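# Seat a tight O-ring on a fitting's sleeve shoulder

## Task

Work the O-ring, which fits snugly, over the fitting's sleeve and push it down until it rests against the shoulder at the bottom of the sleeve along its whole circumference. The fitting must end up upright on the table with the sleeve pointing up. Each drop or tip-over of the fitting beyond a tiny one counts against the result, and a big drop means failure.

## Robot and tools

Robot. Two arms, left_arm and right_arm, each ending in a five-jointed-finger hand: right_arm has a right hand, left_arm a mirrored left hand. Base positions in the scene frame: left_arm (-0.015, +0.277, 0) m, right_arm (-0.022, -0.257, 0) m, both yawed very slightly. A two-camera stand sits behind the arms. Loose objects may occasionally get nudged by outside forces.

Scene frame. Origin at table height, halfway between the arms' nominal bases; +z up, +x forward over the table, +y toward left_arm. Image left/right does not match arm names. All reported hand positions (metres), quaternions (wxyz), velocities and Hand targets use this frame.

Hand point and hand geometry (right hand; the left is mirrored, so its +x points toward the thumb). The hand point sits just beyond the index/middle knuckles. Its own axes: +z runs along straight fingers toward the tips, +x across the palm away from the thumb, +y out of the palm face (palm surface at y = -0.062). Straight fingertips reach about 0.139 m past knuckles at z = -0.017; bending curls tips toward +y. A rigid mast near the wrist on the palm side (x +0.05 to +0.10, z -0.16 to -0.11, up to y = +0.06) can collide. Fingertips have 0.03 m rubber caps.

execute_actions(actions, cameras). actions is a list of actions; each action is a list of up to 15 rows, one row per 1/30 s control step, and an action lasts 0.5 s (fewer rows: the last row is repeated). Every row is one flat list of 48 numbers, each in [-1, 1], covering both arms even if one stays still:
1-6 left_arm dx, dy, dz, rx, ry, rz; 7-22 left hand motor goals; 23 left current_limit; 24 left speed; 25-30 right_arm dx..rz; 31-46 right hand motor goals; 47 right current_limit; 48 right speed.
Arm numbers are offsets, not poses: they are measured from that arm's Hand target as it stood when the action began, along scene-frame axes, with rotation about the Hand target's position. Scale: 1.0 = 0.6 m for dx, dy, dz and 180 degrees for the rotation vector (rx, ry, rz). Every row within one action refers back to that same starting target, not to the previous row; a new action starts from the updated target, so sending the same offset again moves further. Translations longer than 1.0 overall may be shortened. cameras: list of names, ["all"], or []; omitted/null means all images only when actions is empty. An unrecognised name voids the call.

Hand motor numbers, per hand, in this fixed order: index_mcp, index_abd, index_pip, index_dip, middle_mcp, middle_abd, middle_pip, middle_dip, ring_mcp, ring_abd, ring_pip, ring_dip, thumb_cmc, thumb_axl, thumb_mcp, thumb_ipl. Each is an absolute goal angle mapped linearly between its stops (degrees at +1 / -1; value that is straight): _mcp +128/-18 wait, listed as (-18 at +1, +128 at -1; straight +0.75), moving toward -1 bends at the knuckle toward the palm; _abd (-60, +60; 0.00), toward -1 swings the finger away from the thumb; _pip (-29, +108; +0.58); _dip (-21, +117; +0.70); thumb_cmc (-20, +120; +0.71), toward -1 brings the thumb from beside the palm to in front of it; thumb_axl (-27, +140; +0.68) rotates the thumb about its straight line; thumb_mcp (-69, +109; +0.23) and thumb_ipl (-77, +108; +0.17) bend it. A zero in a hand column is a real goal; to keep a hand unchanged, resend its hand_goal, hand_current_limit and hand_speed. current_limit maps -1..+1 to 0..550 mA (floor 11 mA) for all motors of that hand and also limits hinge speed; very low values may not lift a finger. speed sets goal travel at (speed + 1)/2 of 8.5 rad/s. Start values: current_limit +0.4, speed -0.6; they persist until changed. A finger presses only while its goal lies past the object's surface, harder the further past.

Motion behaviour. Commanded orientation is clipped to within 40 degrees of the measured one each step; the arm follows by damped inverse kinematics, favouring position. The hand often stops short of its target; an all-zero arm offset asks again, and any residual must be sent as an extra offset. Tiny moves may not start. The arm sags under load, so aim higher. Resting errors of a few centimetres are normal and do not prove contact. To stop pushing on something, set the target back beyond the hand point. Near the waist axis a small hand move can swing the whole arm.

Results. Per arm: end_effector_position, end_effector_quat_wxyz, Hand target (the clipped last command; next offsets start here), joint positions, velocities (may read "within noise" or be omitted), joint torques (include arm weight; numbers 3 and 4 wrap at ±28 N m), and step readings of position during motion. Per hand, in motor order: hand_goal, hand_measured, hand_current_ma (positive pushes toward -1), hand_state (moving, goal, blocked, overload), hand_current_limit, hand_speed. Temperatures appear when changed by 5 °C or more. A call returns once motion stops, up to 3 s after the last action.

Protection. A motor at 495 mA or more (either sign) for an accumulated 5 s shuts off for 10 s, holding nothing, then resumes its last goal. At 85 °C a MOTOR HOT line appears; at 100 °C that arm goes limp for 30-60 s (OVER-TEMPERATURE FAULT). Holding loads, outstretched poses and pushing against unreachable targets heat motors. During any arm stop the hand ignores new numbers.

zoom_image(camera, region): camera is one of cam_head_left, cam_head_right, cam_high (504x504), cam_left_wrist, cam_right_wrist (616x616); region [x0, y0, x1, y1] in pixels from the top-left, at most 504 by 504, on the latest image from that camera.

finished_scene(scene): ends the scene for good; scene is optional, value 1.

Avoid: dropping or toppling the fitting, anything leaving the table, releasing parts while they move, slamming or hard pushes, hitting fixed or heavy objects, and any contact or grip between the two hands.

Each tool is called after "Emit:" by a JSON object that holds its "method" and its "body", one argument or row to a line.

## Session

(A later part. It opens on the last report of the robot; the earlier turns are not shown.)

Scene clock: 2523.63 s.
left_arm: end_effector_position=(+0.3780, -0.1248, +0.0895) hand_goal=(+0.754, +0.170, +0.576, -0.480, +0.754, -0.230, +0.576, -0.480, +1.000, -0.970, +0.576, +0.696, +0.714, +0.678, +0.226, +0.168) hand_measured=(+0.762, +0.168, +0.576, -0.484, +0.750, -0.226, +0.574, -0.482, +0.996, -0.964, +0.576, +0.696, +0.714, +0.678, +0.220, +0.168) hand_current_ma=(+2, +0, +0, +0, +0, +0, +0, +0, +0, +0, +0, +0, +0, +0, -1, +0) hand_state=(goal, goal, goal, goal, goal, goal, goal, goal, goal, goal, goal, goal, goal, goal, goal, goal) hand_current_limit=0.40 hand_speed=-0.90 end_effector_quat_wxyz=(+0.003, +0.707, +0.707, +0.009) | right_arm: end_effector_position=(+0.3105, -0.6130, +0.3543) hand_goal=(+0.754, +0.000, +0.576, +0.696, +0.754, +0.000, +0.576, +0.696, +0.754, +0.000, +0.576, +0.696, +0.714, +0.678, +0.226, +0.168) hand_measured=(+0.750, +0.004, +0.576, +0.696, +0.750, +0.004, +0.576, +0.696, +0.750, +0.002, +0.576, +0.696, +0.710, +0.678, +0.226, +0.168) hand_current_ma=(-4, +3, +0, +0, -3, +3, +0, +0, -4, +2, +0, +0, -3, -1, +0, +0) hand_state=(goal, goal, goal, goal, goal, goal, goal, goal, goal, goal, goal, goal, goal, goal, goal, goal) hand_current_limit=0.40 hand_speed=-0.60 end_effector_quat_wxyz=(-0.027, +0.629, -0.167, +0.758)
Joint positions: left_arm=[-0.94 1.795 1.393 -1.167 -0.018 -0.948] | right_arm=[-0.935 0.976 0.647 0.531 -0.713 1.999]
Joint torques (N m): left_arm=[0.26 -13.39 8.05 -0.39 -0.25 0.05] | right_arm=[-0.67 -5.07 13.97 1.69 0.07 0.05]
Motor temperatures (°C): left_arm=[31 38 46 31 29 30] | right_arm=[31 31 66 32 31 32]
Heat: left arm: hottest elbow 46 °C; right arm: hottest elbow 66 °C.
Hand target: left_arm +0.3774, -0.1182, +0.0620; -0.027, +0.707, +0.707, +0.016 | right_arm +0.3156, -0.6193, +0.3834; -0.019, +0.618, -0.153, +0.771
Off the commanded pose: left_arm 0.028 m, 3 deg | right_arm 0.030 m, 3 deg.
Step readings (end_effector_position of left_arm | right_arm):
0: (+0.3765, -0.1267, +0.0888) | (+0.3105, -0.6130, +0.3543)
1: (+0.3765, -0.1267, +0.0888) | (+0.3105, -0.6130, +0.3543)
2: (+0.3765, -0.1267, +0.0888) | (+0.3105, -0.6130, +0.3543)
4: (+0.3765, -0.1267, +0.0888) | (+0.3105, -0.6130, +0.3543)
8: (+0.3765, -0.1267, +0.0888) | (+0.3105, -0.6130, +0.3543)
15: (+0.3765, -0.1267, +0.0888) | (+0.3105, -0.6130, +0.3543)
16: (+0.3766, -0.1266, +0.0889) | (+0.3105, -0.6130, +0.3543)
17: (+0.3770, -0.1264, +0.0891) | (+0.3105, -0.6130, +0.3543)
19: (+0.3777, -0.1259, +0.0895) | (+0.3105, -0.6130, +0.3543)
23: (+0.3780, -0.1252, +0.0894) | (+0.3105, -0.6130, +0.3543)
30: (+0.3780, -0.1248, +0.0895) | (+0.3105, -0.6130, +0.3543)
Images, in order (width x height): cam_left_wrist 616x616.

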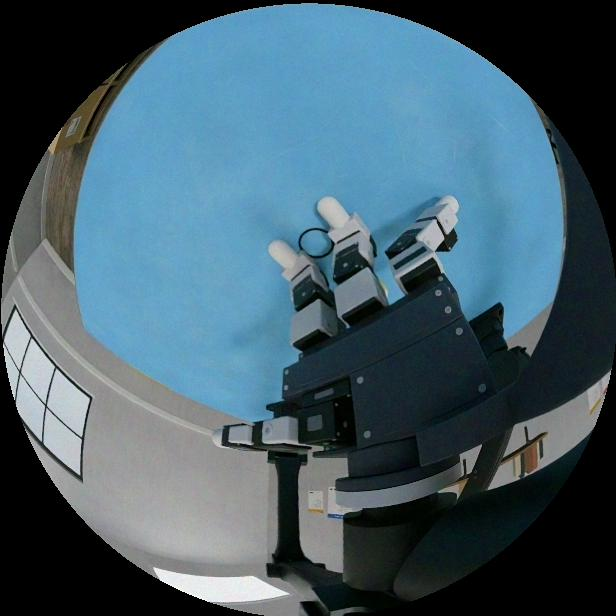

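Emit:
{"method": "execute_actions", "body": {
  "actions": [
    [[0,0,0,0,0,0,0.754,0.17,0.576,-0.48,0.754,-0.17,0.576,-0.48,1.0,-0.97,0.576,0.696,0.714,0.678,0.226,0.168,0.4,-0.9,0,0,0,0,0,0,0.754,0,0.576,0.696,0.754,0,0.576,0.696,0.754,0,0.576,0.696,0.714,0.678,0.226,0.168,0.4,-0.6]],
    [[0,0,0,0,0,0,0.754,0.14,0.576,-0.48,0.754,-0.14,0.576,-0.48,1.0,-0.97,0.576,0.696,0.714,0.678,0.226,0.168,0.4,-0.9,0,0,0,0,0,0,0.754,0,0.576,0.696,0.754,0,0.576,0.696,0.754,0,0.576,0.696,0.714,0.678,0.226,0.168,0.4,-0.6]]
  ],
  "cameras": ["cam_left_wrist"]
}}

Emit:
{"method": "zoom_image", "body": {
  "camera": "cam_left_wrist",
  "region": [280, 210, 350, 280]
}}

Scene clock: 2532.70 s.
left_arm: end_effector_position=(+0.3779, -0.1243, +0.0893) hand_goal=(+0.754, +0.140, +0.576, -0.480, +0.754, -0.140, +0.576, -0.480, +1.000, -0.970, +0.576, +0.696, +0.714, +0.678, +0.226, +0.168) hand_measured=(+0.762, +0.142, +0.576, -0.484, +0.750, -0.146, +0.574, -0.482, +0.996, -0.964, +0.576, +0.696, +0.714, +0.678, +0.220, +0.168) hand_current_ma=(+2, +0, +0, +0, +0, +0, +0, +0, +0, +0, +0, +0, +0, +0, -1, +0) hand_state=(goal, goal, goal, goal, goal, goal, goal, goal, goal, goal, goal, goal, goal, goal, goal, goal) hand_current_limit=0.40 hand_speed=-0.90 end_effector_quat_wxyz=(+0.002, +0.707, +0.707, +0.009) | right_arm: end_effector_position=(+0.3105, -0.6130, +0.3543) hand_goal=(+0.754, +0.000, +0.576, +0.696, +0.754, +0.000, +0.576, +0.696, +0.754, +0.000, +0.576, +0.696, +0.714, +0.678, +0.226, +0.168) hand_measured=(+0.750, +0.004, +0.576, +0.696, +0.750, +0.004, +0.576, +0.696, +0.750, +0.002, +0.576, +0.696, +0.710, +0.678, +0.226, +0.168) hand_current_ma=(-4, +3, +0, +0, -3, +3, +0, +0, -4, +2, +0, +0, -3, -1, +0, +0) hand_state=(goal, goal, goal, goal, goal, goal, goal, goal, goal, goal, goal, goal, goal, goal, goal, goal) hand_current_limit=0.40 hand_speed=-0.60 end_effector_quat_wxyz=(-0.027, +0.629, -0.167, +0.758)
Joint positions: left_arm=[-0.94 1.795 1.393 -1.168 -0.019 -0.948] | right_arm=[-0.935 0.976 0.647 0.531 -0.713 1.999]
Joint torques (N m): left_arm=[0.56 -13.74 8.06 -0.28 -0.2 0.07] | right_arm=[-0.67 -5.07 13.97 1.7 0.07 0.05]
Motor temperatures (°C): left_arm=[31 39 47 31 29 30] | right_arm=[31 31 66 32 31 32]
Heat: left arm: hottest elbow 47 °C; right arm: hottest elbow 66 °C.
Hand target: left_arm +0.3774, -0.1182, +0.0620; -0.027, +0.707, +0.707, +0.016 | right_arm +0.3156, -0.6193, +0.3834; -0.019, +0.618, -0.153, +0.771
Off the commanded pose: left_arm 0.028 m, 3 deg | right_arm 0.030 m, 3 deg.
Step readings (end_effector_position of left_arm | right_arm):
0: (+0.3780, -0.1248, +0.0895) | (+0.3105, -0.6130, +0.3543)
1: (+0.3780, -0.1248, +0.0895) | (+0.3105, -0.6130, +0.3543)
2: (+0.3780, -0.1248, +0.0895) | (+0.3105, -0.6130, +0.3543)
4: (+0.3780, -0.1248, +0.0895) | (+0.3105, -0.6130, +0.3543)
8: (+0.3780, -0.1248, +0.0895) | (+0.3105, -0.6130, +0.3543)
15: (+0.3780, -0.1248, +0.0895) | (+0.3105, -0.6130, +0.3543)
16: (+0.3780, -0.1248, +0.0895) | (+0.3105, -0.6130, +0.3543)
17: (+0.3781, -0.1247, +0.0895) | (+0.3105, -0.6130, +0.3543)
19: (+0.3779, -0.1243, +0.0893) | (+0.3105, -0.6130, +0.3543)
23: (+0.3779, -0.1243, +0.0893) | (+0.3105, -0.6130, +0.3543)
30: (+0.3779, -0.1243, +0.0893) | (+0.3105, -0.6130, +0.3543)
Images, in order (width x height): cam_left_wrist 616x616.

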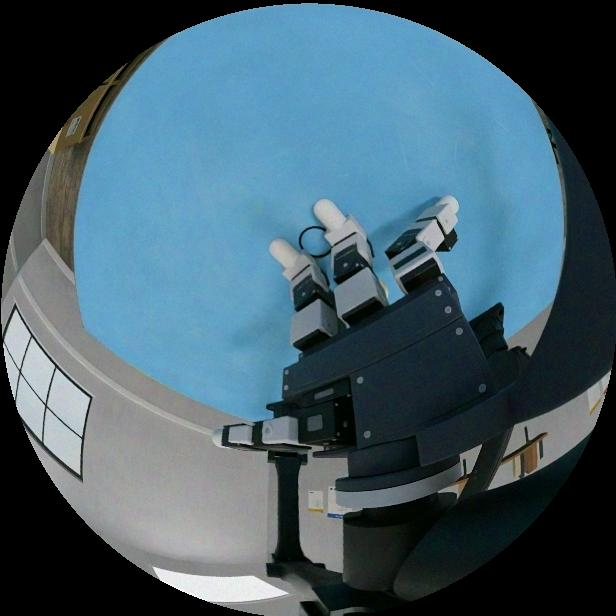

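Scaled by 7.200 from the camera's 616x616 image, which has a finer 880x880 frame.

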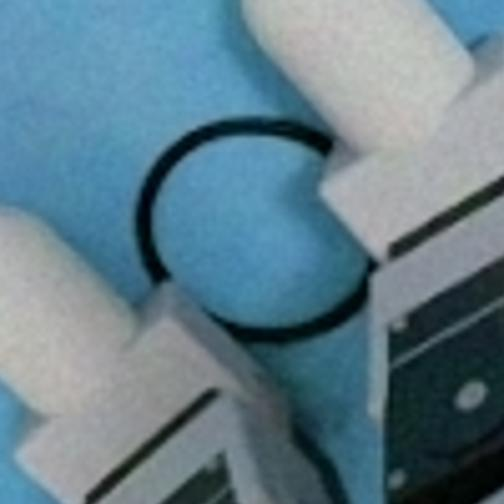

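Emit:
{"method": "execute_actions", "body": {
  "actions": [
    [[0,0,0,0,0,0,0.754,0.115,0.576,-0.48,0.754,-0.115,0.576,-0.48,1.0,-0.97,0.576,0.696,0.714,0.678,0.226,0.168,0.4,-0.9,0,0,0,0,0,0,0.754,0,0.576,0.696,0.754,0,0.576,0.696,0.754,0,0.576,0.696,0.714,0.678,0.226,0.168,0.4,-0.6]],
    [[0,0,0,0,0,0,0.754,0.09,0.576,-0.48,0.754,-0.09,0.576,-0.48,1.0,-0.97,0.576,0.696,0.714,0.678,0.226,0.168,0.4,-0.9,0,0,0,0,0,0,0.754,0,0.576,0.696,0.754,0,0.576,0.696,0.754,0,0.576,0.696,0.714,0.678,0.226,0.168,0.4,-0.6]]
  ],
  "cameras": ["cam_left_wrist"]
}}

Emit:
{"method": "zoom_image", "body": {
  "camera": "cam_left_wrist",
  "region": [280, 210, 350, 280]
}}

Scene clock: 2541.27 s.
left_arm: end_effector_position=(+0.3779, -0.1238, +0.0890) hand_goal=(+0.754, +0.090, +0.576, -0.480, +0.754, -0.090, +0.576, -0.480, +1.000, -0.970, +0.576, +0.696, +0.714, +0.678, +0.226, +0.168) hand_measured=(+0.764, +0.104, +0.576, -0.484, +0.750, -0.098, +0.574, -0.482, +0.996, -0.964, +0.576, +0.696, +0.714, +0.678, +0.220, +0.168) hand_current_ma=(+2, +3, +0, +0, +0, -1, +0, +0, +0, +0, +0, +0, +0, +0, -1, +0) hand_state=(goal, goal, goal, goal, goal, goal, goal, goal, goal, goal, goal, goal, goal, goal, goal, goal) hand_current_limit=0.40 hand_speed=-0.90 end_effector_quat_wxyz=(+0.001, +0.707, +0.707, +0.010) | right_arm: end_effector_position=(+0.3105, -0.6130, +0.3543) hand_goal=(+0.754, +0.000, +0.576, +0.696, +0.754, +0.000, +0.576, +0.696, +0.754, +0.000, +0.576, +0.696, +0.714, +0.678, +0.226, +0.168) hand_measured=(+0.750, +0.004, +0.576, +0.696, +0.750, +0.004, +0.576, +0.696, +0.750, +0.002, +0.576, +0.696, +0.710, +0.678, +0.226, +0.168) hand_current_ma=(-4, +3, +0, +0, -3, +3, +0, +0, -4, +2, +0, +0, -3, -1, +0, +0) hand_state=(goal, goal, goal, goal, goal, goal, goal, goal, goal, goal, goal, goal, goal, goal, goal, goal) hand_current_limit=0.40 hand_speed=-0.60 end_effector_quat_wxyz=(-0.027, +0.629, -0.167, +0.758)
Joint positions: left_arm=[-0.94 1.796 1.393 -1.17 -0.02 -0.948] | right_arm=[-0.935 0.976 0.647 0.531 -0.713 1.999]
Joint torques (N m): left_arm=[0.26 -13.8 8.01 -0.18 -0.11 0.09] | right_arm=[-0.67 -5.07 13.97 1.69 0.07 0.06]
Motor temperatures (°C): left_arm=[31 39 47 31 29 30] | right_arm=[31 31 66 32 31 32]
Heat: left arm: hottest elbow 47 °C; right arm: hottest elbow 66 °C.
Hand target: left_arm +0.3774, -0.1182, +0.0619; -0.027, +0.707, +0.707, +0.016 | right_arm +0.3156, -0.6193, +0.3834; -0.019, +0.618, -0.153, +0.771
Off the commanded pose: left_arm 0.028 m, 3 deg | right_arm 0.030 m, 3 deg.
Step readings (end_effector_position of left_arm | right_arm):
0: (+0.3779, -0.1243, +0.0893) | (+0.3105, -0.6130, +0.3543)
1: (+0.3779, -0.1243, +0.0893) | (+0.3105, -0.6130, +0.3543)
2: (+0.3779, -0.1243, +0.0893) | (+0.3105, -0.6130, +0.3543)
4: (+0.3779, -0.1243, +0.0891) | (+0.3105, -0.6130, +0.3543)
8: (+0.3779, -0.1241, +0.0891) | (+0.3105, -0.6130, +0.3543)
15: (+0.3779, -0.1241, +0.0891) | (+0.3105, -0.6130, +0.3543)
16: (+0.3779, -0.1241, +0.0891) | (+0.3105, -0.6130, +0.3543)
17: (+0.3779, -0.1241, +0.0891) | (+0.3105, -0.6130, +0.3543)
19: (+0.3779, -0.1238, +0.0890) | (+0.3105, -0.6130, +0.3543)
23: (+0.3779, -0.1238, +0.0890) | (+0.3105, -0.6130, +0.3543)
30: (+0.3779, -0.1238, +0.0890) | (+0.3105, -0.6130, +0.3543)
Images, in order (width x height): cam_left_wrist 616x616.

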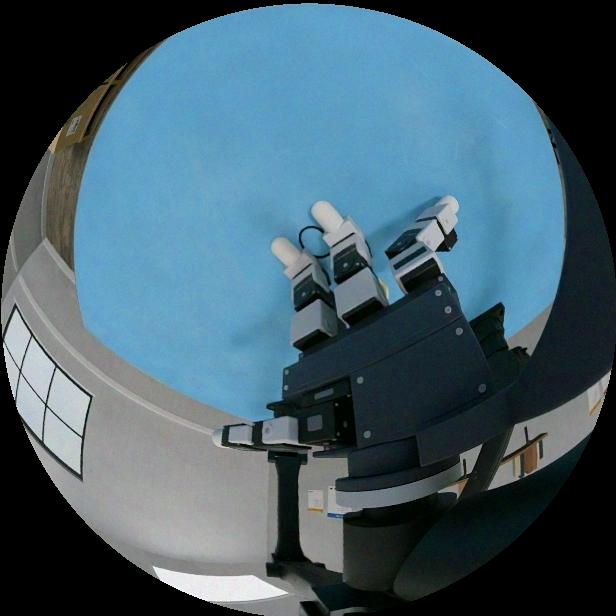

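Scaled by 7.200 from the camera's 616x616 image, which has a finer 880x880 frame.

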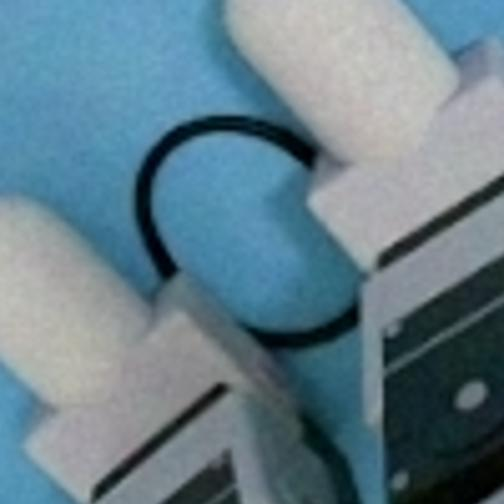

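Emit:
{"method": "execute_actions", "body": {
  "actions": [
    [[0,0,0.02,-0.008,0,0,0.754,0.12,0.576,-0.48,0.754,-0.12,0.576,-0.48,1.0,-0.97,0.576,0.696,0.714,0.678,0.226,0.168,0.4,-0.9,0,0,0,0,0,0,0.754,0,0.576,0.696,0.754,0,0.576,0.696,0.754,0,0.576,0.696,0.714,0.678,0.226,0.168,0.4,-0.6]],
    [[0,0,0.03,0,0,0,0.754,0.12,0.576,-0.48,0.754,-0.12,0.576,-0.48,1.0,-0.97,0.576,0.696,0.714,0.678,0.226,0.168,0.4,-0.9,0,0,0,0,0,0,0.754,0,0.576,0.696,0.754,0,0.576,0.696,0.754,0,0.576,0.696,0.714,0.678,0.226,0.168,0.4,-0.6]],
    [[0,0,0.03,0,0,0,0.754,0.12,0.576,-0.48,0.754,-0.12,0.576,-0.48,1.0,-0.97,0.576,0.696,0.714,0.678,0.226,0.168,0.4,-0.9,0,0,0,0,0,0,0.754,0,0.576,0.696,0.754,0,0.576,0.696,0.754,0,0.576,0.696,0.714,0.678,0.226,0.168,0.4,-0.6]]
  ],
  "cameras": ["cam_left_wrist"]
}}

Emit:
{"method": "zoom_image", "body": {
  "camera": "cam_left_wrist",
  "region": [280, 210, 350, 280]
}}

Scene clock: 2556.10 s.
left_arm: end_effector_position=(+0.3651, -0.1087, +0.0898) hand_goal=(+0.754, +0.120, +0.576, -0.480, +0.754, -0.120, +0.576, -0.480, +1.000, -0.970, +0.576, +0.696, +0.714, +0.678, +0.226, +0.168) hand_measured=(+0.750, +0.118, +0.574, -0.482, +0.750, -0.122, +0.574, -0.482, +0.996, -0.964, +0.576, +0.696, +0.714, +0.678, +0.220, +0.168) hand_current_ma=(+0, +0, +0, +0, +0, +0, +0, +0, +0, +0, +0, +0, +0, +0, -1, +0) hand_state=(goal, goal, goal, goal, goal, goal, goal, goal, goal, goal, goal, goal, goal, goal, goal, goal) hand_current_limit=0.40 hand_speed=-0.90 end_effector_quat_wxyz=(-0.037, +0.708, +0.705, +0.011) | right_arm: end_effector_position=(+0.3105, -0.6130, +0.3543) hand_goal=(+0.754, +0.000, +0.576, +0.696, +0.754, +0.000, +0.576, +0.696, +0.754, +0.000, +0.576, +0.696, +0.714, +0.678, +0.226, +0.168) hand_measured=(+0.750, +0.004, +0.576, +0.696, +0.750, +0.004, +0.576, +0.696, +0.750, +0.002, +0.576, +0.696, +0.710, +0.678, +0.226, +0.168) hand_current_ma=(-4, +3, +0, +0, -3, +3, +0, +0, -4, +2, +0, +0, -3, -1, +0, +0) hand_state=(goal, goal, goal, goal, goal, goal, goal, goal, goal, goal, goal, goal, goal, goal, goal, goal) hand_current_limit=0.40 hand_speed=-0.60 end_effector_quat_wxyz=(-0.027, +0.629, -0.167, +0.758)
Joint positions: left_arm=[-0.939 1.789 1.393 -1.252 -0.01 -0.945] | right_arm=[-0.935 0.976 0.647 0.531 -0.713 1.999]
Joint torques (N m): left_arm=[0.85 -18.32 11.75 -0.69 0.04 0.11] | right_arm=[-0.67 -5.07 13.97 1.69 0.07 0.06]
Motor temperatures (°C): left_arm=[31 39 47 31 29 30] | right_arm=[31 31 66 32 31 32]
Heat: left arm: hottest elbow 47 °C; right arm: hottest elbow 66 °C.
Hand target: left_arm +0.3774, -0.1181, +0.1098; -0.018, +0.707, +0.707, +0.007 | right_arm +0.3156, -0.6193, +0.3834; -0.019, +0.618, -0.153, +0.771
Off the commanded pose: left_arm 0.025 m, 2 deg | right_arm 0.030 m, 3 deg.
Step readings (end_effector_position of left_arm | right_arm):
0: (+0.3779, -0.1238, +0.0890) | (+0.3105, -0.6130, +0.3543)
1: (+0.3779, -0.1238, +0.0890) | (+0.3105, -0.6130, +0.3543)
2: (+0.3778, -0.1238, +0.0889) | (+0.3105, -0.6130, +0.3543)
4: (+0.3774, -0.1241, +0.0887) | (+0.3105, -0.6130, +0.3543)
8: (+0.3767, -0.1243, +0.0883) | (+0.3105, -0.6130, +0.3543)
15: (+0.3765, -0.1244, +0.0882) | (+0.3105, -0.6130, +0.3543)
16: (+0.3765, -0.1243, +0.0882) | (+0.3105, -0.6130, +0.3543)
17: (+0.3761, -0.1238, +0.0881) | (+0.3105, -0.6130, +0.3543)
19: (+0.3750, -0.1219, +0.0879) | (+0.3105, -0.6130, +0.3543)
23: (+0.3737, -0.1202, +0.0876) | (+0.3105, -0.6130, +0.3543)
30: (+0.3729, -0.1191, +0.0875) | (+0.3105, -0.6130, +0.3543)
31: (+0.3727, -0.1189, +0.0875) | (+0.3105, -0.6130, +0.3543)
32: (+0.3722, -0.1182, +0.0874) | (+0.3105, -0.6130, +0.3543)
34: (+0.3702, -0.1157, +0.0878) | (+0.3105, -0.6130, +0.3543)
38: (+0.3663, -0.1104, +0.0887) | (+0.3105, -0.6130, +0.3543)
45: (+0.3652, -0.1089, +0.0898) | (+0.3105, -0.6130, +0.3543)
Images, in order (width x height): cam_left_wrist 616x616.

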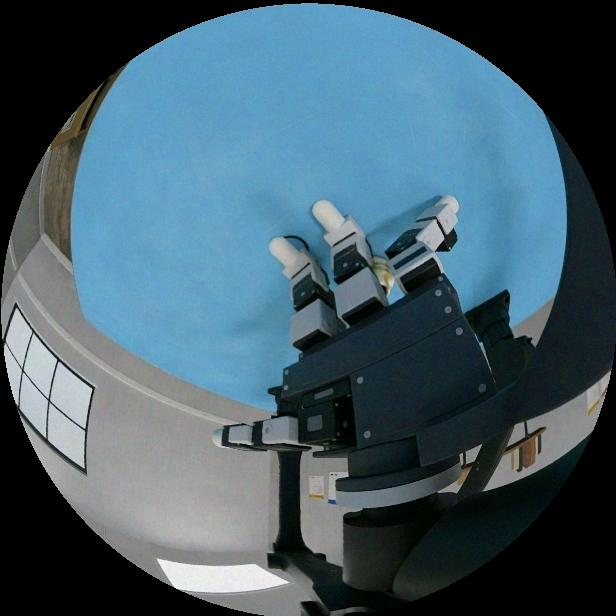

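Scaled by 7.200 from the camera's 616x616 image, which has a finer 880x880 frame.

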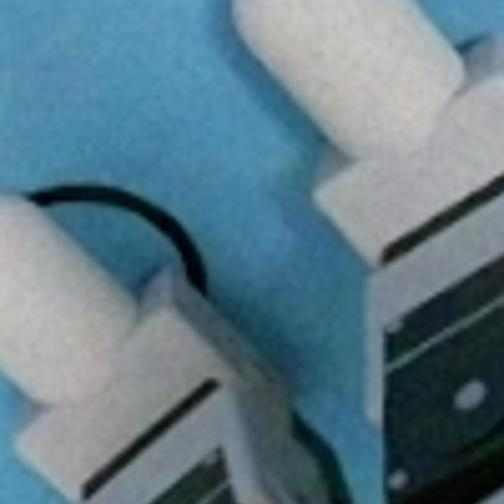

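Emit:
{"method": "execute_actions", "body": {
  "actions": [
    [[0,0,0.04,0,0,0,0.754,0.15,0.576,-0.48,0.754,-0.15,0.576,-0.48,1.0,-0.97,0.576,0.696,0.714,0.678,0.226,0.168,0.4,-0.8,0,0,0,0,0,0,0.754,0,0.576,0.696,0.754,0,0.576,0.696,0.754,0,0.576,0.696,0.714,0.678,0.226,0.168,0.4,-0.6]],
    [[0,0,0.03,0,0,0,0.754,0.23,0.576,-0.48,0.754,-0.23,0.576,-0.48,1.0,-0.97,0.576,0.696,0.714,0.678,0.226,0.168,0.4,-0.8,0,0,0,0,0,0,0.754,0,0.576,0.696,0.754,0,0.576,0.696,0.754,0,0.576,0.696,0.714,0.678,0.226,0.168,0.4,-0.6]]
  ],
  "cameras": ["cam_left_wrist"]
}}

Emit:
{"method": "zoom_image", "body": {
  "camera": "cam_left_wrist",
  "region": [270, 180, 390, 300]
}}

Scene clock: 2568.87 s.
left_arm: end_effector_position=(+0.3637, -0.1068, +0.1292) hand_goal=(+0.754, +0.230, +0.576, -0.480, +0.754, -0.230, +0.576, -0.480, +1.000, -0.970, +0.576, +0.696, +0.714, +0.678, +0.226, +0.168) hand_measured=(+0.750, +0.224, +0.574, -0.482, +0.750, -0.226, +0.574, -0.482, +0.996, -0.964, +0.576, +0.696, +0.714, +0.678, +0.220, +0.168) hand_current_ma=(+0, +0, +0, +0, +0, +0, +0, +0, +0, +0, +0, +0, +0, +0, -1, +0) hand_state=(goal, goal, goal, goal, goal, goal, goal, goal, goal, goal, goal, goal, goal, goal, goal, goal) hand_current_limit=0.40 hand_speed=-0.80 end_effector_quat_wxyz=(-0.040, +0.708, +0.705, +0.012) | right_arm: end_effector_position=(+0.3105, -0.6130, +0.3543) hand_goal=(+0.754, +0.000, +0.576, +0.696, +0.754, +0.000, +0.576, +0.696, +0.754, +0.000, +0.576, +0.696, +0.714, +0.678, +0.226, +0.168) hand_measured=(+0.750, +0.004, +0.576, +0.696, +0.750, +0.004, +0.576, +0.696, +0.750, +0.002, +0.576, +0.696, +0.710, +0.678, +0.226, +0.168) hand_current_ma=(-4, +3, +0, +0, -3, +3, +0, +0, -4, +2, +0, +0, -3, -1, +0, +0) hand_state=(goal, goal, goal, goal, goal, goal, goal, goal, goal, goal, goal, goal, goal, goal, goal, goal) hand_current_limit=0.40 hand_speed=-0.60 end_effector_quat_wxyz=(-0.027, +0.629, -0.167, +0.758)
Joint positions: left_arm=[-0.939 1.752 1.452 -1.353 -0.01 -0.945] | right_arm=[-0.935 0.976 0.647 0.531 -0.713 1.999]
Joint torques (N m): left_arm=[0.73 -17.38 12.94 -0.81 0.04 0.09] | right_arm=[-0.67 -5.07 13.97 1.69 0.07 0.06]
Motor temperatures (°C): left_arm=[31 39 49 31 29 30] | right_arm=[31 31 66 32 31 32]
Heat: left arm: hottest elbow 49 °C; right arm: hottest elbow 66 °C.
Hand target: left_arm +0.3774, -0.1181, +0.1519; -0.018, +0.707, +0.707, +0.007 | right_arm +0.3156, -0.6193, +0.3834; -0.019, +0.618, -0.153, +0.771
Off the commanded pose: left_arm 0.029 m, 3 deg | right_arm 0.030 m, 3 deg.
Step readings (end_effector_position of left_arm | right_arm):
0: (+0.3651, -0.1087, +0.0898) | (+0.3105, -0.6130, +0.3543)
1: (+0.3651, -0.1087, +0.0900) | (+0.3105, -0.6130, +0.3543)
2: (+0.3644, -0.1077, +0.0901) | (+0.3105, -0.6130, +0.3543)
4: (+0.3627, -0.1054, +0.0921) | (+0.3105, -0.6130, +0.3543)
8: (+0.3612, -0.1033, +0.1009) | (+0.3105, -0.6130, +0.3543)
15: (+0.3641, -0.1074, +0.1148) | (+0.3105, -0.6130, +0.3543)
16: (+0.3642, -0.1074, +0.1152) | (+0.3105, -0.6130, +0.3543)
17: (+0.3639, -0.1071, +0.1158) | (+0.3105, -0.6130, +0.3543)
19: (+0.3629, -0.1057, +0.1172) | (+0.3105, -0.6130, +0.3543)
23: (+0.3626, -0.1053, +0.1224) | (+0.3105, -0.6130, +0.3543)
30: (+0.3638, -0.1069, +0.1290) | (+0.3105, -0.6130, +0.3543)
Images, in order (width x height): cam_left_wrist 616x616.

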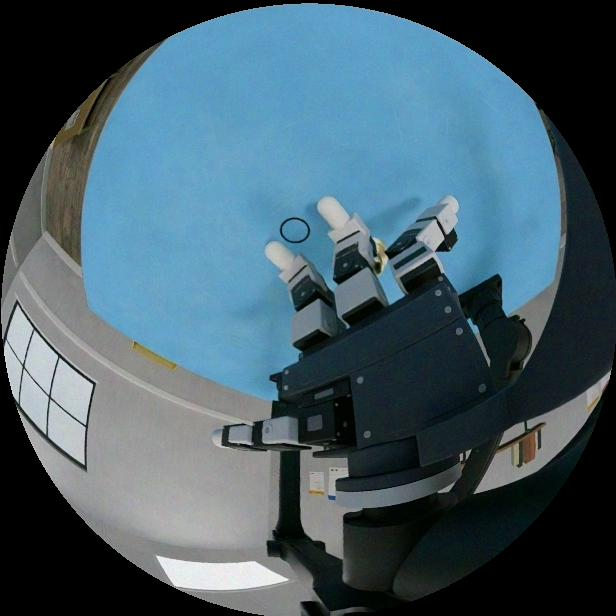

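Scaled by 4.200 from the camera's 616x616 image, which has a finer 880x880 frame.

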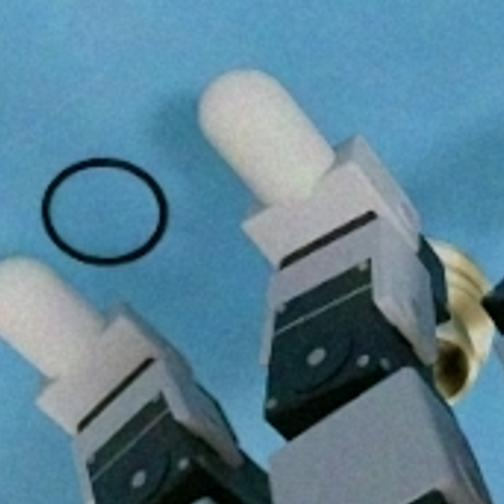

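Emit:
{"method": "execute_actions", "body": {
  "actions": [
    [[-0.0132,0.0835,0,0,0,0,0.754,0.23,0.576,-0.48,0.754,-0.23,0.576,-0.48,1.0,-0.97,0.576,0.696,0.714,0.678,0.226,0.168,0.4,-0.8,0,0,0,0,0,0,0.754,0,0.576,0.696,0.754,0,0.576,0.696,0.754,0,0.576,0.696,0.714,0.678,0.226,0.168,0.4,-0.6]],
    [[0,0,-0.055,0,0,0,0.754,0.23,0.576,-0.48,0.754,-0.23,0.576,-0.48,1.0,-0.97,0.576,0.696,0.714,0.678,0.226,0.168,0.4,-0.8,0,0,0,0,0,0,0.754,0,0.576,0.696,0.754,0,0.576,0.696,0.754,0,0.576,0.696,0.714,0.678,0.226,0.168,0.4,-0.6]],
    [[0,0,-0.045,0,0,0,0.754,0.23,0.576,-0.48,0.754,-0.23,0.576,-0.48,1.0,-0.97,0.576,0.696,0.714,0.678,0.226,0.168,0.4,-0.8,0,0,0,0,0,0,0.754,0,0.576,0.696,0.754,0,0.576,0.696,0.754,0,0.576,0.696,0.714,0.678,0.226,0.168,0.4,-0.6]]
  ],
  "cameras": ["cam_left_wrist"]
}}

Emit:
{"method": "zoom_image", "body": {
  "camera": "cam_left_wrist",
  "region": [270, 190, 370, 290]
}}

Scene clock: 2605.27 s.
left_arm: end_effector_position=(+0.3705, -0.0696, +0.1065) hand_goal=(+0.754, +0.230, +0.576, -0.480, +0.754, -0.230, +0.576, -0.480, +1.000, -0.970, +0.576, +0.696, +0.714, +0.678, +0.226, +0.168) hand_measured=(+0.752, +0.226, +0.574, -0.482, +0.752, -0.226, +0.574, -0.482, +0.996, -0.964, +0.576, +0.696, +0.714, +0.678, +0.220, +0.168) hand_current_ma=(+0, +0, +0, +0, +0, +0, +0, +0, +0, +0, +0, +0, +0, +0, -1, +0) hand_state=(goal, goal, goal, goal, goal, goal, goal, goal, goal, goal, goal, goal, goal, goal, goal, goal) hand_current_limit=0.40 hand_speed=-0.80 end_effector_quat_wxyz=(-0.008, +0.704, +0.710, +0.006) | right_arm: end_effector_position=(+0.3105, -0.6130, +0.3543) hand_goal=(+0.754, +0.000, +0.576, +0.696, +0.754, +0.000, +0.576, +0.696, +0.754, +0.000, +0.576, +0.696, +0.714, +0.678, +0.226, +0.168) hand_measured=(+0.750, +0.004, +0.576, +0.696, +0.750, +0.004, +0.576, +0.696, +0.750, +0.002, +0.576, +0.696, +0.710, +0.678, +0.226, +0.168) hand_current_ma=(-4, +3, +0, +0, -3, +3, +0, +0, -4, +2, +0, +0, -3, -1, +0, +0) hand_state=(goal, goal, goal, goal, goal, goal, goal, goal, goal, goal, goal, goal, goal, goal, goal, goal) hand_current_limit=0.40 hand_speed=-0.60 end_effector_quat_wxyz=(-0.027, +0.629, -0.167, +0.758)
Joint positions: left_arm=[-0.883 1.674 1.28 -1.194 -0.011 -0.901] | right_arm=[-0.935 0.976 0.647 0.531 -0.713 1.999]
Joint torques (N m): left_arm=[0.09 -14.27 7.49 0.44 0.04 0.13] | right_arm=[-0.67 -5.07 13.97 1.69 0.07 0.05]
Motor temperatures (°C): left_arm=[31 40 50 31 29 30] | right_arm=[31 31 67 32 31 32]
Heat: left arm: hottest elbow 50 °C; right arm: hottest elbow 67 °C.
Hand target: left_arm +0.3694, -0.0679, +0.0918; -0.018, +0.707, +0.707, +0.007 | right_arm +0.3156, -0.6193, +0.3834; -0.019, +0.618, -0.153, +0.771
Off the commanded pose: left_arm 0.015 m, 1 deg | right_arm 0.030 m, 3 deg.
Step readings (end_effector_position of left_arm | right_arm):
0: (+0.3637, -0.1068, +0.1292) | (+0.3105, -0.6130, +0.3543)
1: (+0.3639, -0.1066, +0.1294) | (+0.3105, -0.6130, +0.3543)
2: (+0.3643, -0.1064, +0.1307) | (+0.3105, -0.6130, +0.3543)
4: (+0.3648, -0.1020, +0.1340) | (+0.3105, -0.6130, +0.3543)
8: (+0.3662, -0.0814, +0.1487) | (+0.3105, -0.6130, +0.3543)
15: (+0.3716, -0.0706, +0.1664) | (+0.3105, -0.6130, +0.3543)
16: (+0.3715, -0.0706, +0.1658) | (+0.3105, -0.6130, +0.3543)
17: (+0.3716, -0.0707, +0.1638) | (+0.3105, -0.6130, +0.3543)
19: (+0.3715, -0.0708, +0.1571) | (+0.3105, -0.6130, +0.3543)
23: (+0.3686, -0.0672, +0.1407) | (+0.3105, -0.6130, +0.3543)
30: (+0.3697, -0.0686, +0.1334) | (+0.3105, -0.6130, +0.3543)
31: (+0.3699, -0.0688, +0.1334) | (+0.3105, -0.6130, +0.3543)
32: (+0.3702, -0.0693, +0.1327) | (+0.3105, -0.6130, +0.3543)
34: (+0.3714, -0.0707, +0.1292) | (+0.3105, -0.6130, +0.3543)
38: (+0.3704, -0.0695, +0.1174) | (+0.3105, -0.6130, +0.3543)
45: (+0.3702, -0.0692, +0.1064) | (+0.3105, -0.6130, +0.3543)
Images, in order (width x height): cam_left_wrist 616x616.

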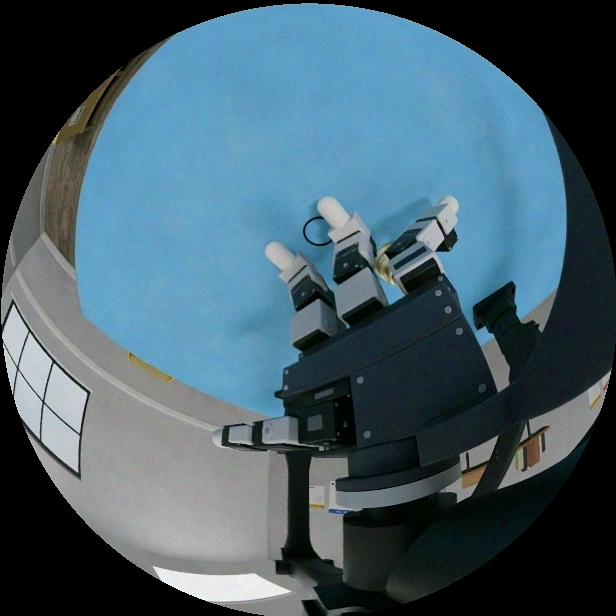

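Scaled by 5.040 from the camera's 616x616 image, which has a finer 880x880 frame.

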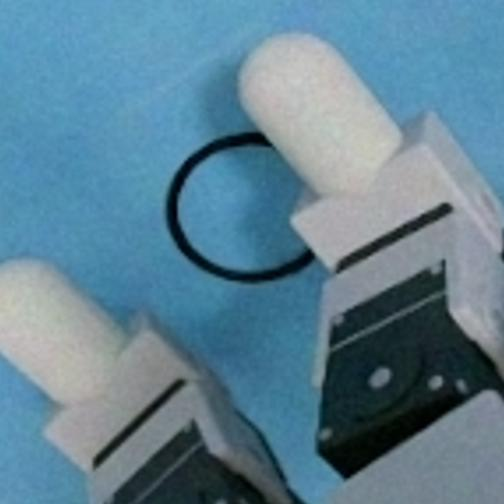

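Emit:
{"method": "execute_actions", "body": {
  "actions": [
    [[-0.002,-0.0075,-0.014,-0.003,-0.001,0,0.754,0.23,0.576,-0.48,0.754,-0.23,0.576,-0.48,1.0,-0.97,0.576,0.696,0.714,0.678,0.226,0.168,0.4,-0.8,0,0,0,0,0,0,0.754,0,0.576,0.696,0.754,0,0.576,0.696,0.754,0,0.576,0.696,0.714,0.678,0.226,0.168,0.4,-0.6]],
    [[0,0,-0.013,0,0,0,0.754,0.23,0.576,-0.48,0.754,-0.23,0.576,-0.48,1.0,-0.97,0.576,0.696,0.714,0.678,0.226,0.168,0.4,-0.8,0,0,0,0,0,0,0.754,0,0.576,0.696,0.754,0,0.576,0.696,0.754,0,0.576,0.696,0.714,0.678,0.226,0.168,0.4,-0.6]]
  ],
  "cameras": ["cam_left_wrist"]
}}

Emit:
{"method": "zoom_image", "body": {
  "camera": "cam_left_wrist",
  "region": [280, 210, 350, 280]
}}

Scene clock: 2622.57 s.
left_arm: end_effector_position=(+0.3729, -0.0733, +0.0937) hand_goal=(+0.754, +0.230, +0.576, -0.480, +0.754, -0.230, +0.576, -0.480, +1.000, -0.970, +0.576, +0.696, +0.714, +0.678, +0.226, +0.168) hand_measured=(+0.752, +0.226, +0.574, -0.482, +0.752, -0.226, +0.574, -0.482, +0.996, -0.964, +0.576, +0.696, +0.714, +0.678, +0.220, +0.168) hand_current_ma=(+0, +0, +0, +0, +0, +0, +0, +0, +0, +0, +0, +0, +0, +0, -1, +0) hand_state=(goal, goal, goal, goal, goal, goal, goal, goal, goal, goal, goal, goal, goal, goal, goal, goal) hand_current_limit=0.40 hand_speed=-0.80 end_effector_quat_wxyz=(+0.000, +0.704, +0.710, +0.004) | right_arm: end_effector_position=(+0.3105, -0.6130, +0.3543) hand_goal=(+0.754, +0.000, +0.576, +0.696, +0.754, +0.000, +0.576, +0.696, +0.754, +0.000, +0.576, +0.696, +0.714, +0.678, +0.226, +0.168) hand_measured=(+0.750, +0.004, +0.576, +0.696, +0.750, +0.004, +0.576, +0.696, +0.750, +0.002, +0.576, +0.696, +0.710, +0.678, +0.226, +0.168) hand_current_ma=(-4, +3, +0, +0, -3, +3, +0, +0, -4, +2, +0, +0, -3, -1, +0, +0) hand_state=(goal, goal, goal, goal, goal, goal, goal, goal, goal, goal, goal, goal, goal, goal, goal, goal) hand_current_limit=0.40 hand_speed=-0.60 end_effector_quat_wxyz=(-0.027, +0.629, -0.167, +0.758)
Joint positions: left_arm=[-0.883 1.688 1.262 -1.145 -0.008 -0.901] | right_arm=[-0.935 0.976 0.647 0.531 -0.713 1.999]
Joint torques (N m): left_arm=[-0.5 -13.57 7.06 0.38 0.03 0.08] | right_arm=[-0.62 -5.01 13.97 1.69 0.07 0.05]
Motor temperatures (°C): left_arm=[31 40 50 31 29 30] | right_arm=[31 31 67 32 31 32]
Heat: left arm: hottest elbow 50 °C; right arm: hottest elbow 67 °C.
Hand target: left_arm +0.3683, -0.0724, +0.0757; -0.013, +0.707, +0.707, +0.005 | right_arm +0.3156, -0.6193, +0.3834; -0.019, +0.618, -0.153, +0.771
Off the commanded pose: left_arm 0.019 m, 2 deg | right_arm 0.030 m, 3 deg.
Step readings (end_effector_position of left_arm | right_arm):
0: (+0.3705, -0.0696, +0.1065) | (+0.3105, -0.6130, +0.3543)
1: (+0.3705, -0.0697, +0.1065) | (+0.3105, -0.6130, +0.3543)
2: (+0.3709, -0.0701, +0.1065) | (+0.3105, -0.6130, +0.3543)
4: (+0.3720, -0.0719, +0.1067) | (+0.3105, -0.6130, +0.3543)
8: (+0.3737, -0.0744, +0.1061) | (+0.3105, -0.6130, +0.3543)
15: (+0.3726, -0.0730, +0.1024) | (+0.3105, -0.6130, +0.3543)
16: (+0.3726, -0.0730, +0.1020) | (+0.3105, -0.6130, +0.3543)
17: (+0.3726, -0.0730, +0.1014) | (+0.3105, -0.6130, +0.3543)
19: (+0.3730, -0.0735, +0.1005) | (+0.3105, -0.6130, +0.3543)
23: (+0.3729, -0.0734, +0.0968) | (+0.3105, -0.6130, +0.3543)
30: (+0.3728, -0.0733, +0.0937) | (+0.3105, -0.6130, +0.3543)
Images, in order (width x height): cam_left_wrist 616x616.

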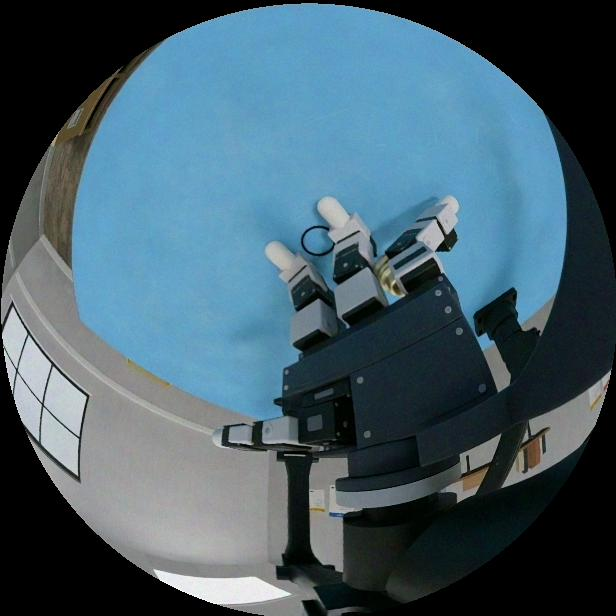

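Scaled by 7.200 from the camera's 616x616 image, which has a finer 880x880 frame.

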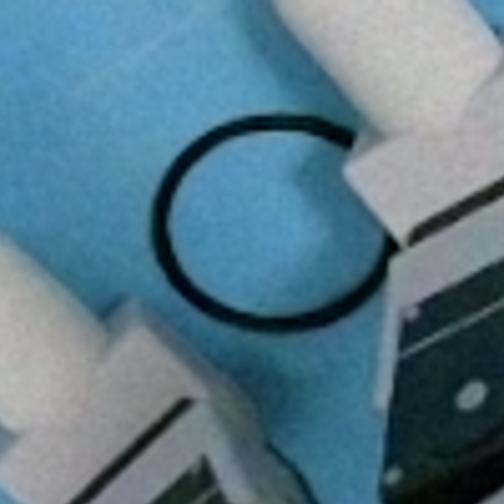

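Emit:
{"method": "execute_actions", "body": {
  "actions": [
    [[-0.003,0,-0.0115,0,0,0,0.754,0.23,0.576,-0.48,0.754,-0.23,0.576,-0.48,1.0,-0.97,0.576,0.696,0.714,0.678,0.226,0.168,0.4,-0.8,0,0,0,0,0,0,0.754,0,0.576,0.696,0.754,0,0.576,0.696,0.754,0,0.576,0.696,0.714,0.678,0.226,0.168,0.4,-0.6]]
  ]
}}

Scene clock: 2628.80 s.
left_arm: end_effector_position=(+0.3721, -0.0725, +0.0877) hand_goal=(+0.754, +0.230, +0.576, -0.480, +0.754, -0.230, +0.576, -0.480, +1.000, -0.970, +0.576, +0.696, +0.714, +0.678, +0.226, +0.168) hand_measured=(+0.752, +0.226, +0.574, -0.482, +0.752, -0.228, +0.574, -0.482, +0.996, -0.964, +0.576, +0.696, +0.714, +0.678, +0.220, +0.168) hand_current_ma=(+0, +0, +0, +0, +0, +0, +0, +0, +0, +0, +0, +0, +0, +0, -1, +0) hand_state=(goal, goal, goal, goal, goal, goal, goal, goal, goal, goal, goal, goal, goal, goal, goal, goal) hand_current_limit=0.40 hand_speed=-0.80 end_effector_quat_wxyz=(+0.000, +0.704, +0.710, +0.004) | right_arm: end_effector_position=(+0.3105, -0.6130, +0.3543) hand_goal=(+0.754, +0.000, +0.576, +0.696, +0.754, +0.000, +0.576, +0.696, +0.754, +0.000, +0.576, +0.696, +0.714, +0.678, +0.226, +0.168) hand_measured=(+0.750, +0.004, +0.576, +0.696, +0.750, +0.004, +0.576, +0.696, +0.750, +0.002, +0.576, +0.696, +0.710, +0.678, +0.226, +0.168) hand_current_ma=(-4, +3, +0, +0, -3, +3, +0, +0, -4, +2, +0, +0, -3, -1, +0, +0) hand_state=(goal, goal, goal, goal, goal, goal, goal, goal, goal, goal, goal, goal, goal, goal, goal, goal) hand_current_limit=0.40 hand_speed=-0.60 end_effector_quat_wxyz=(-0.027, +0.629, -0.167, +0.758)
Joint positions: left_arm=[-0.883 1.692 1.25 -1.129 -0.008 -0.901] | right_arm=[-0.935 0.976 0.647 0.531 -0.713 1.999]
Joint torques (N m): left_arm=[-0.91 -13.74 6.9 0.49 0.06 0.05] | right_arm=[-0.62 -5.01 13.97 1.69 0.07 0.05]
Motor temperatures (°C): left_arm=[31 40 50 31 29 30] | right_arm=[31 31 67 32 31 32]
Heat: left arm: hottest elbow 50 °C; right arm: hottest elbow 67 °C.
Hand target: left_arm +0.3664, -0.0724, +0.0687; -0.013, +0.707, +0.707, +0.004 | right_arm +0.3156, -0.6193, +0.3834; -0.019, +0.618, -0.153, +0.771
Off the commanded pose: left_arm 0.020 m, 2 deg | right_arm 0.030 m, 3 deg.
Step readings (end_effector_position of left_arm | right_arm):
0: (+0.3729, -0.0733, +0.0937) | (+0.3105, -0.6130, +0.3543)
1: (+0.3729, -0.0733, +0.0937) | (+0.3105, -0.6130, +0.3543)
2: (+0.3729, -0.0734, +0.0935) | (+0.3105, -0.6130, +0.3543)
4: (+0.3732, -0.0738, +0.0927) | (+0.3105, -0.6130, +0.3543)
8: (+0.3725, -0.0729, +0.0893) | (+0.3105, -0.6130, +0.3543)
15: (+0.3721, -0.0725, +0.0877) | (+0.3105, -0.6130, +0.3543)

Emit:
{"method": "execute_actions", "body": {
  "actions": [
    [[0,0,0,0,0,0,0.754,0.18,0.576,-0.48,0.754,-0.18,0.576,-0.48,1.0,-0.97,0.576,0.696,0.714,0.678,0.226,0.168,0.4,-0.9,0,0,0,0,0,0,0.754,0,0.576,0.696,0.754,0,0.576,0.696,0.754,0,0.576,0.696,0.714,0.678,0.226,0.168,0.4,-0.6]],
    [[0,0,0,0,0,0,0.754,0.15,0.576,-0.48,0.754,-0.15,0.576,-0.48,1.0,-0.97,0.576,0.696,0.714,0.678,0.226,0.168,0.4,-0.9,0,0,0,0,0,0,0.754,0,0.576,0.696,0.754,0,0.576,0.696,0.754,0,0.576,0.696,0.714,0.678,0.226,0.168,0.4,-0.6]],
    [[0,0,0,0,0,0,0.754,0.12,0.576,-0.48,0.754,-0.12,0.576,-0.48,1.0,-0.97,0.576,0.696,0.714,0.678,0.226,0.168,0.4,-0.9,0,0,0,0,0,0,0.754,0,0.576,0.696,0.754,0,0.576,0.696,0.754,0,0.576,0.696,0.714,0.678,0.226,0.168,0.4,-0.6]]
  ],
  "cameras": ["cam_left_wrist"]
}}

Emit:
{"method": "zoom_image", "body": {
  "camera": "cam_left_wrist",
  "region": [280, 210, 350, 280]
}}

Scene clock: 2636.77 s.
left_arm: end_effector_position=(+0.3726, -0.0740, +0.0877) hand_goal=(+0.754, +0.120, +0.576, -0.480, +0.754, -0.120, +0.576, -0.480, +1.000, -0.970, +0.576, +0.696, +0.714, +0.678, +0.226, +0.168) hand_measured=(+0.752, +0.124, +0.574, -0.482, +0.752, -0.138, +0.574, -0.482, +0.996, -0.964, +0.576, +0.696, +0.714, +0.678, +0.220, +0.168) hand_current_ma=(+0, +0, +0, +0, +0, -4, +0, +0, +0, +0, +0, +0, +0, +0, -1, +0) hand_state=(goal, goal, goal, goal, goal, goal, goal, goal, goal, goal, goal, goal, goal, goal, goal, goal) hand_current_limit=0.40 hand_speed=-0.90 end_effector_quat_wxyz=(+0.003, +0.704, +0.710, +0.003) | right_arm: end_effector_position=(+0.3105, -0.6130, +0.3543) hand_goal=(+0.754, +0.000, +0.576, +0.696, +0.754, +0.000, +0.576, +0.696, +0.754, +0.000, +0.576, +0.696, +0.714, +0.678, +0.226, +0.168) hand_measured=(+0.750, +0.004, +0.576, +0.696, +0.750, +0.004, +0.576, +0.696, +0.750, +0.002, +0.576, +0.696, +0.710, +0.678, +0.226, +0.168) hand_current_ma=(-4, +3, +0, +0, -3, +3, +0, +0, -4, +2, +0, +0, -3, -1, +0, +0) hand_state=(goal, goal, goal, goal, goal, goal, goal, goal, goal, goal, goal, goal, goal, goal, goal, goal) hand_current_limit=0.40 hand_speed=-0.60 end_effector_quat_wxyz=(-0.027, +0.629, -0.167, +0.758)
Joint positions: left_arm=[-0.883 1.692 1.25 -1.123 -0.006 -0.901] | right_arm=[-0.935 0.976 0.647 0.531 -0.713 1.999]
Joint torques (N m): left_arm=[-0.62 -13.33 7.01 0.21 -0.04 0.07] | right_arm=[-0.62 -5.07 13.96 1.69 0.07 0.06]
Motor temperatures (°C): left_arm=[31 40 49 31 29 30] | right_arm=[31 31 67 32 31 32]
Heat: left arm: hottest elbow 49 °C; right arm: hottest elbow 67 °C.
Hand target: left_arm +0.3664, -0.0724, +0.0687; -0.013, +0.707, +0.707, +0.005 | right_arm +0.3156, -0.6193, +0.3834; -0.019, +0.618, -0.153, +0.771
Off the commanded pose: left_arm 0.020 m, 2 deg | right_arm 0.030 m, 3 deg.
Step readings (end_effector_position of left_arm | right_arm):
0: (+0.3721, -0.0725, +0.0877) | (+0.3105, -0.6130, +0.3543)
1: (+0.3721, -0.0725, +0.0877) | (+0.3105, -0.6130, +0.3543)
2: (+0.3722, -0.0727, +0.0877) | (+0.3105, -0.6130, +0.3543)
4: (+0.3724, -0.0732, +0.0877) | (+0.3105, -0.6130, +0.3543)
8: (+0.3725, -0.0734, +0.0877) | (+0.3105, -0.6130, +0.3543)
15: (+0.3725, -0.0734, +0.0877) | (+0.3105, -0.6130, +0.3543)
16: (+0.3725, -0.0734, +0.0877) | (+0.3105, -0.6130, +0.3543)
17: (+0.3725, -0.0734, +0.0877) | (+0.3105, -0.6130, +0.3543)
19: (+0.3725, -0.0734, +0.0877) | (+0.3105, -0.6130, +0.3543)
23: (+0.3725, -0.0734, +0.0877) | (+0.3105, -0.6130, +0.3543)
30: (+0.3725, -0.0734, +0.0877) | (+0.3105, -0.6130, +0.3543)
31: (+0.3725, -0.0734, +0.0877) | (+0.3105, -0.6130, +0.3543)
32: (+0.3726, -0.0735, +0.0877) | (+0.3105, -0.6130, +0.3543)
34: (+0.3727, -0.0738, +0.0877) | (+0.3105, -0.6130, +0.3543)
38: (+0.3726, -0.0740, +0.0877) | (+0.3105, -0.6130, +0.3543)
45: (+0.3726, -0.0740, +0.0877) | (+0.3105, -0.6130, +0.3543)
Images, in order (width x height): cam_left_wrist 616x616.

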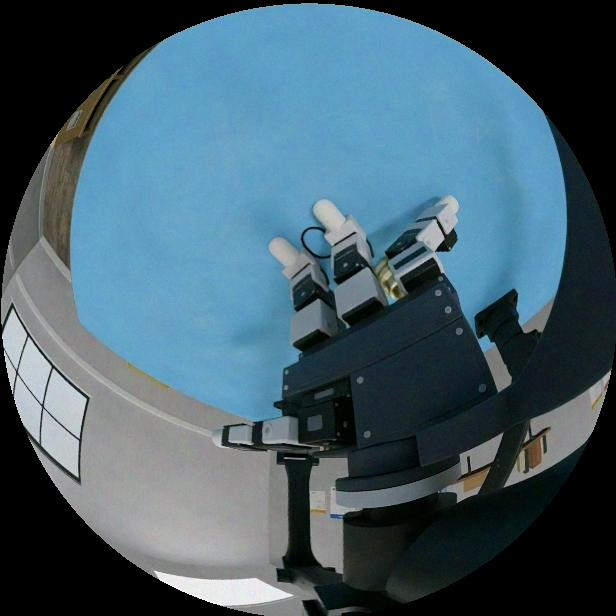

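Scaled by 7.200 from the camera's 616x616 image, which has a finer 880x880 frame.

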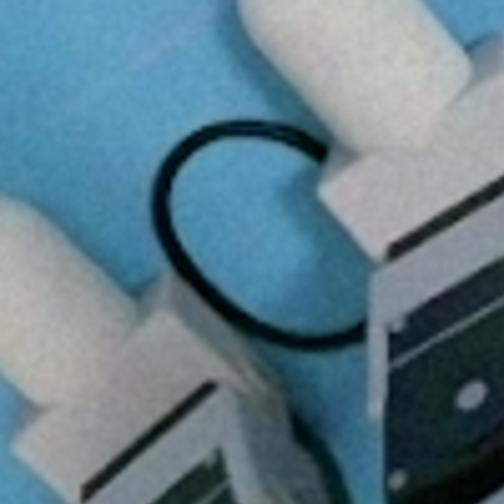

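Emit:
{"method": "execute_actions", "body": {
  "actions": [
    [[0,0,0,0,0,0,0.77,0.1,0.511,-0.43,0.77,-0.1,0.511,-0.43,1.0,-0.97,0.576,0.696,0.714,0.678,0.226,0.168,0.4,-0.3,0,0,0,0,0,0,0.754,0,0.576,0.696,0.754,0,0.576,0.696,0.754,0,0.576,0.696,0.714,0.678,0.226,0.168,0.4,-0.6],[0,0,0,0,0,0,0.787,0.1,0.445,-0.382,0.787,-0.1,0.445,-0.382,1.0,-0.97,0.576,0.696,0.714,0.678,0.226,0.168,0.4,-0.3,0,0,0,0,0,0,0.754,0,0.576,0.696,0.754,0,0.576,0.696,0.754,0,0.576,0.696,0.714,0.678,0.226,0.168,0.4,-0.6],[0,0,0,0,0,0,0.803,0.1,0.378,-0.333,0.803,-0.1,0.378,-0.333,1.0,-0.97,0.576,0.696,0.714,0.678,0.226,0.168,0.4,-0.3,0,0,0,0,0,0,0.754,0,0.576,0.696,0.754,0,0.576,0.696,0.754,0,0.576,0.696,0.714,0.678,0.226,0.168,0.4,-0.6],[0,0,0,0,0,0,0.82,0.1,0.3115,-0.284,0.82,-0.1,0.3115,-0.284,1.0,-0.97,0.576,0.696,0.714,0.678,0.226,0.168,0.4,-0.3,0,0,0,0,0,0,0.754,0,0.576,0.696,0.754,0,0.576,0.696,0.754,0,0.576,0.696,0.714,0.678,0.226,0.168,0.4,-0.6],[0,0,0,0,0,0,0.836,0.1,0.244,-0.235,0.836,-0.1,0.244,-0.235,1.0,-0.97,0.576,0.696,0.714,0.678,0.226,0.168,0.4,-0.3,0,0,0,0,0,0,0.754,0,0.576,0.696,0.754,0,0.576,0.696,0.754,0,0.576,0.696,0.714,0.678,0.226,0.168,0.4,-0.6],[0,0,0,0,0,0,0.853,0.1,0.176,-0.1845,0.853,-0.1,0.176,-0.1845,1.0,-0.97,0.576,0.696,0.714,0.678,0.226,0.168,0.4,-0.3,0,0,0,0,0,0,0.754,0,0.576,0.696,0.754,0,0.576,0.696,0.754,0,0.576,0.696,0.714,0.678,0.226,0.168,0.4,-0.6],[0,0,0,0,0,0,0.869,0.1,0.107,-0.133,0.869,-0.1,0.107,-0.133,1.0,-0.97,0.576,0.696,0.714,0.678,0.226,0.168,0.4,-0.3,0,0,0,0,0,0,0.754,0,0.576,0.696,0.754,0,0.576,0.696,0.754,0,0.576,0.696,0.714,0.678,0.226,0.168,0.4,-0.6]]
  ],
  "cameras": ["cam_left_wrist"]
}}

Emit:
{"method": "zoom_image", "body": {
  "camera": "cam_left_wrist",
  "region": [280, 210, 350, 280]
}}

Scene clock: 2656.47 s.
left_arm: end_effector_position=(+0.3702, -0.0765, +0.0877) hand_goal=(+0.870, +0.100, +0.108, -0.132, +0.870, -0.100, +0.108, -0.132, +1.000, -0.970, +0.576, +0.696, +0.714, +0.678, +0.226, +0.168) hand_measured=(+0.890, +0.112, +0.136, -0.134, +0.896, -0.102, +0.144, -0.142, +0.996, -0.964, +0.576, +0.696, +0.714, +0.678, +0.220, +0.168) hand_current_ma=(+8, +2, +13, +0, +13, +0, +22, -2, +0, +0, +0, +0, +0, +0, -1, +0) hand_state=(blocked, goal, blocked, goal, blocked, goal, blocked, goal, goal, goal, goal, goal, goal, goal, goal, goal) hand_current_limit=0.40 hand_speed=-0.30 end_effector_quat_wxyz=(+0.003, +0.706, +0.708, +0.000) | right_arm: end_effector_position=(+0.3105, -0.6130, +0.3543) hand_goal=(+0.754, +0.000, +0.576, +0.696, +0.754, +0.000, +0.576, +0.696, +0.754, +0.000, +0.576, +0.696, +0.714, +0.678, +0.226, +0.168) hand_measured=(+0.750, +0.004, +0.576, +0.696, +0.750, +0.004, +0.576, +0.696, +0.750, +0.002, +0.576, +0.696, +0.710, +0.678, +0.226, +0.168) hand_current_ma=(-4, +3, +0, +0, -3, +3, +0, +0, -4, +2, +0, +0, -3, -1, +0, +0) hand_state=(goal, goal, goal, goal, goal, goal, goal, goal, goal, goal, goal, goal, goal, goal, goal, goal) hand_current_limit=0.40 hand_speed=-0.60 end_effector_quat_wxyz=(-0.027, +0.629, -0.167, +0.758)
Joint positions: left_arm=[-0.888 1.691 1.25 -1.123 -0.001 -0.901] | right_arm=[-0.935 0.976 0.647 0.531 -0.713 1.999]
Joint torques (N m): left_arm=[-0.03 -13.39 6.97 0.29 -0.26 0.05] | right_arm=[-0.62 -5.07 13.96 1.69 0.07 0.06]
Motor temperatures (°C): left_arm=[31 39 47 31 29 30] | right_arm=[31 31 67 32 31 32]
Heat: left arm: hottest elbow 47 °C; right arm: hottest elbow 67 °C.
Hand target: left_arm +0.3664, -0.0724, +0.0688; -0.013, +0.707, +0.707, +0.005 | right_arm +0.3156, -0.6193, +0.3834; -0.019, +0.618, -0.153, +0.771
Off the commanded pose: left_arm 0.020 m, 2 deg | right_arm 0.030 m, 3 deg.
Step readings (end_effector_position of left_arm | right_arm):
0: (+0.3726, -0.0740, +0.0877) | (+0.3105, -0.6130, +0.3543)
1: (+0.3726, -0.0740, +0.0877) | (+0.3105, -0.6130, +0.3543)
2: (+0.3724, -0.0742, +0.0876) | (+0.3105, -0.6130, +0.3543)
4: (+0.3716, -0.0749, +0.0875) | (+0.3105, -0.6130, +0.3543)
8: (+0.3705, -0.0762, +0.0875) | (+0.3105, -0.6130, +0.3543)
15: (+0.3702, -0.0765, +0.0877) | (+0.3105, -0.6130, +0.3543)
Images, in order (width x height): cam_left_wrist 616x616.

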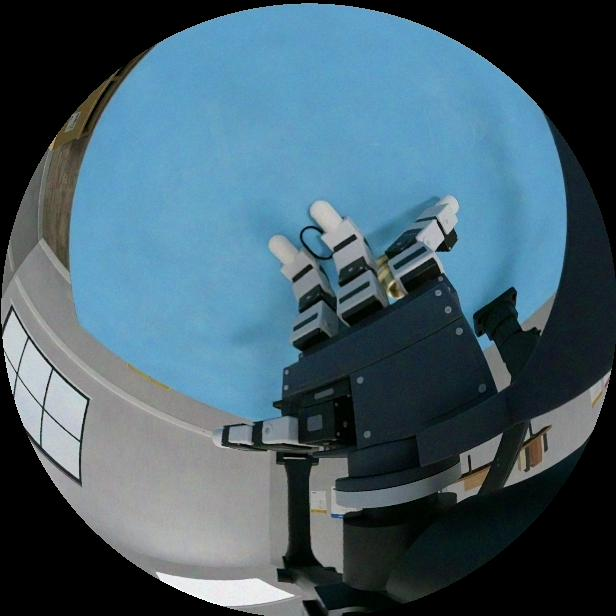

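Scaled by 7.200 from the camera's 616x616 image, which has a finer 880x880 frame.

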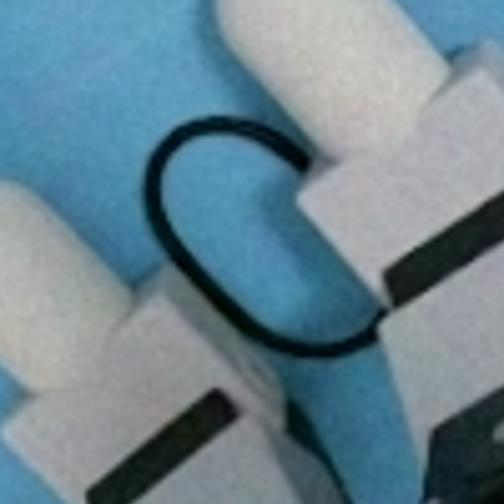

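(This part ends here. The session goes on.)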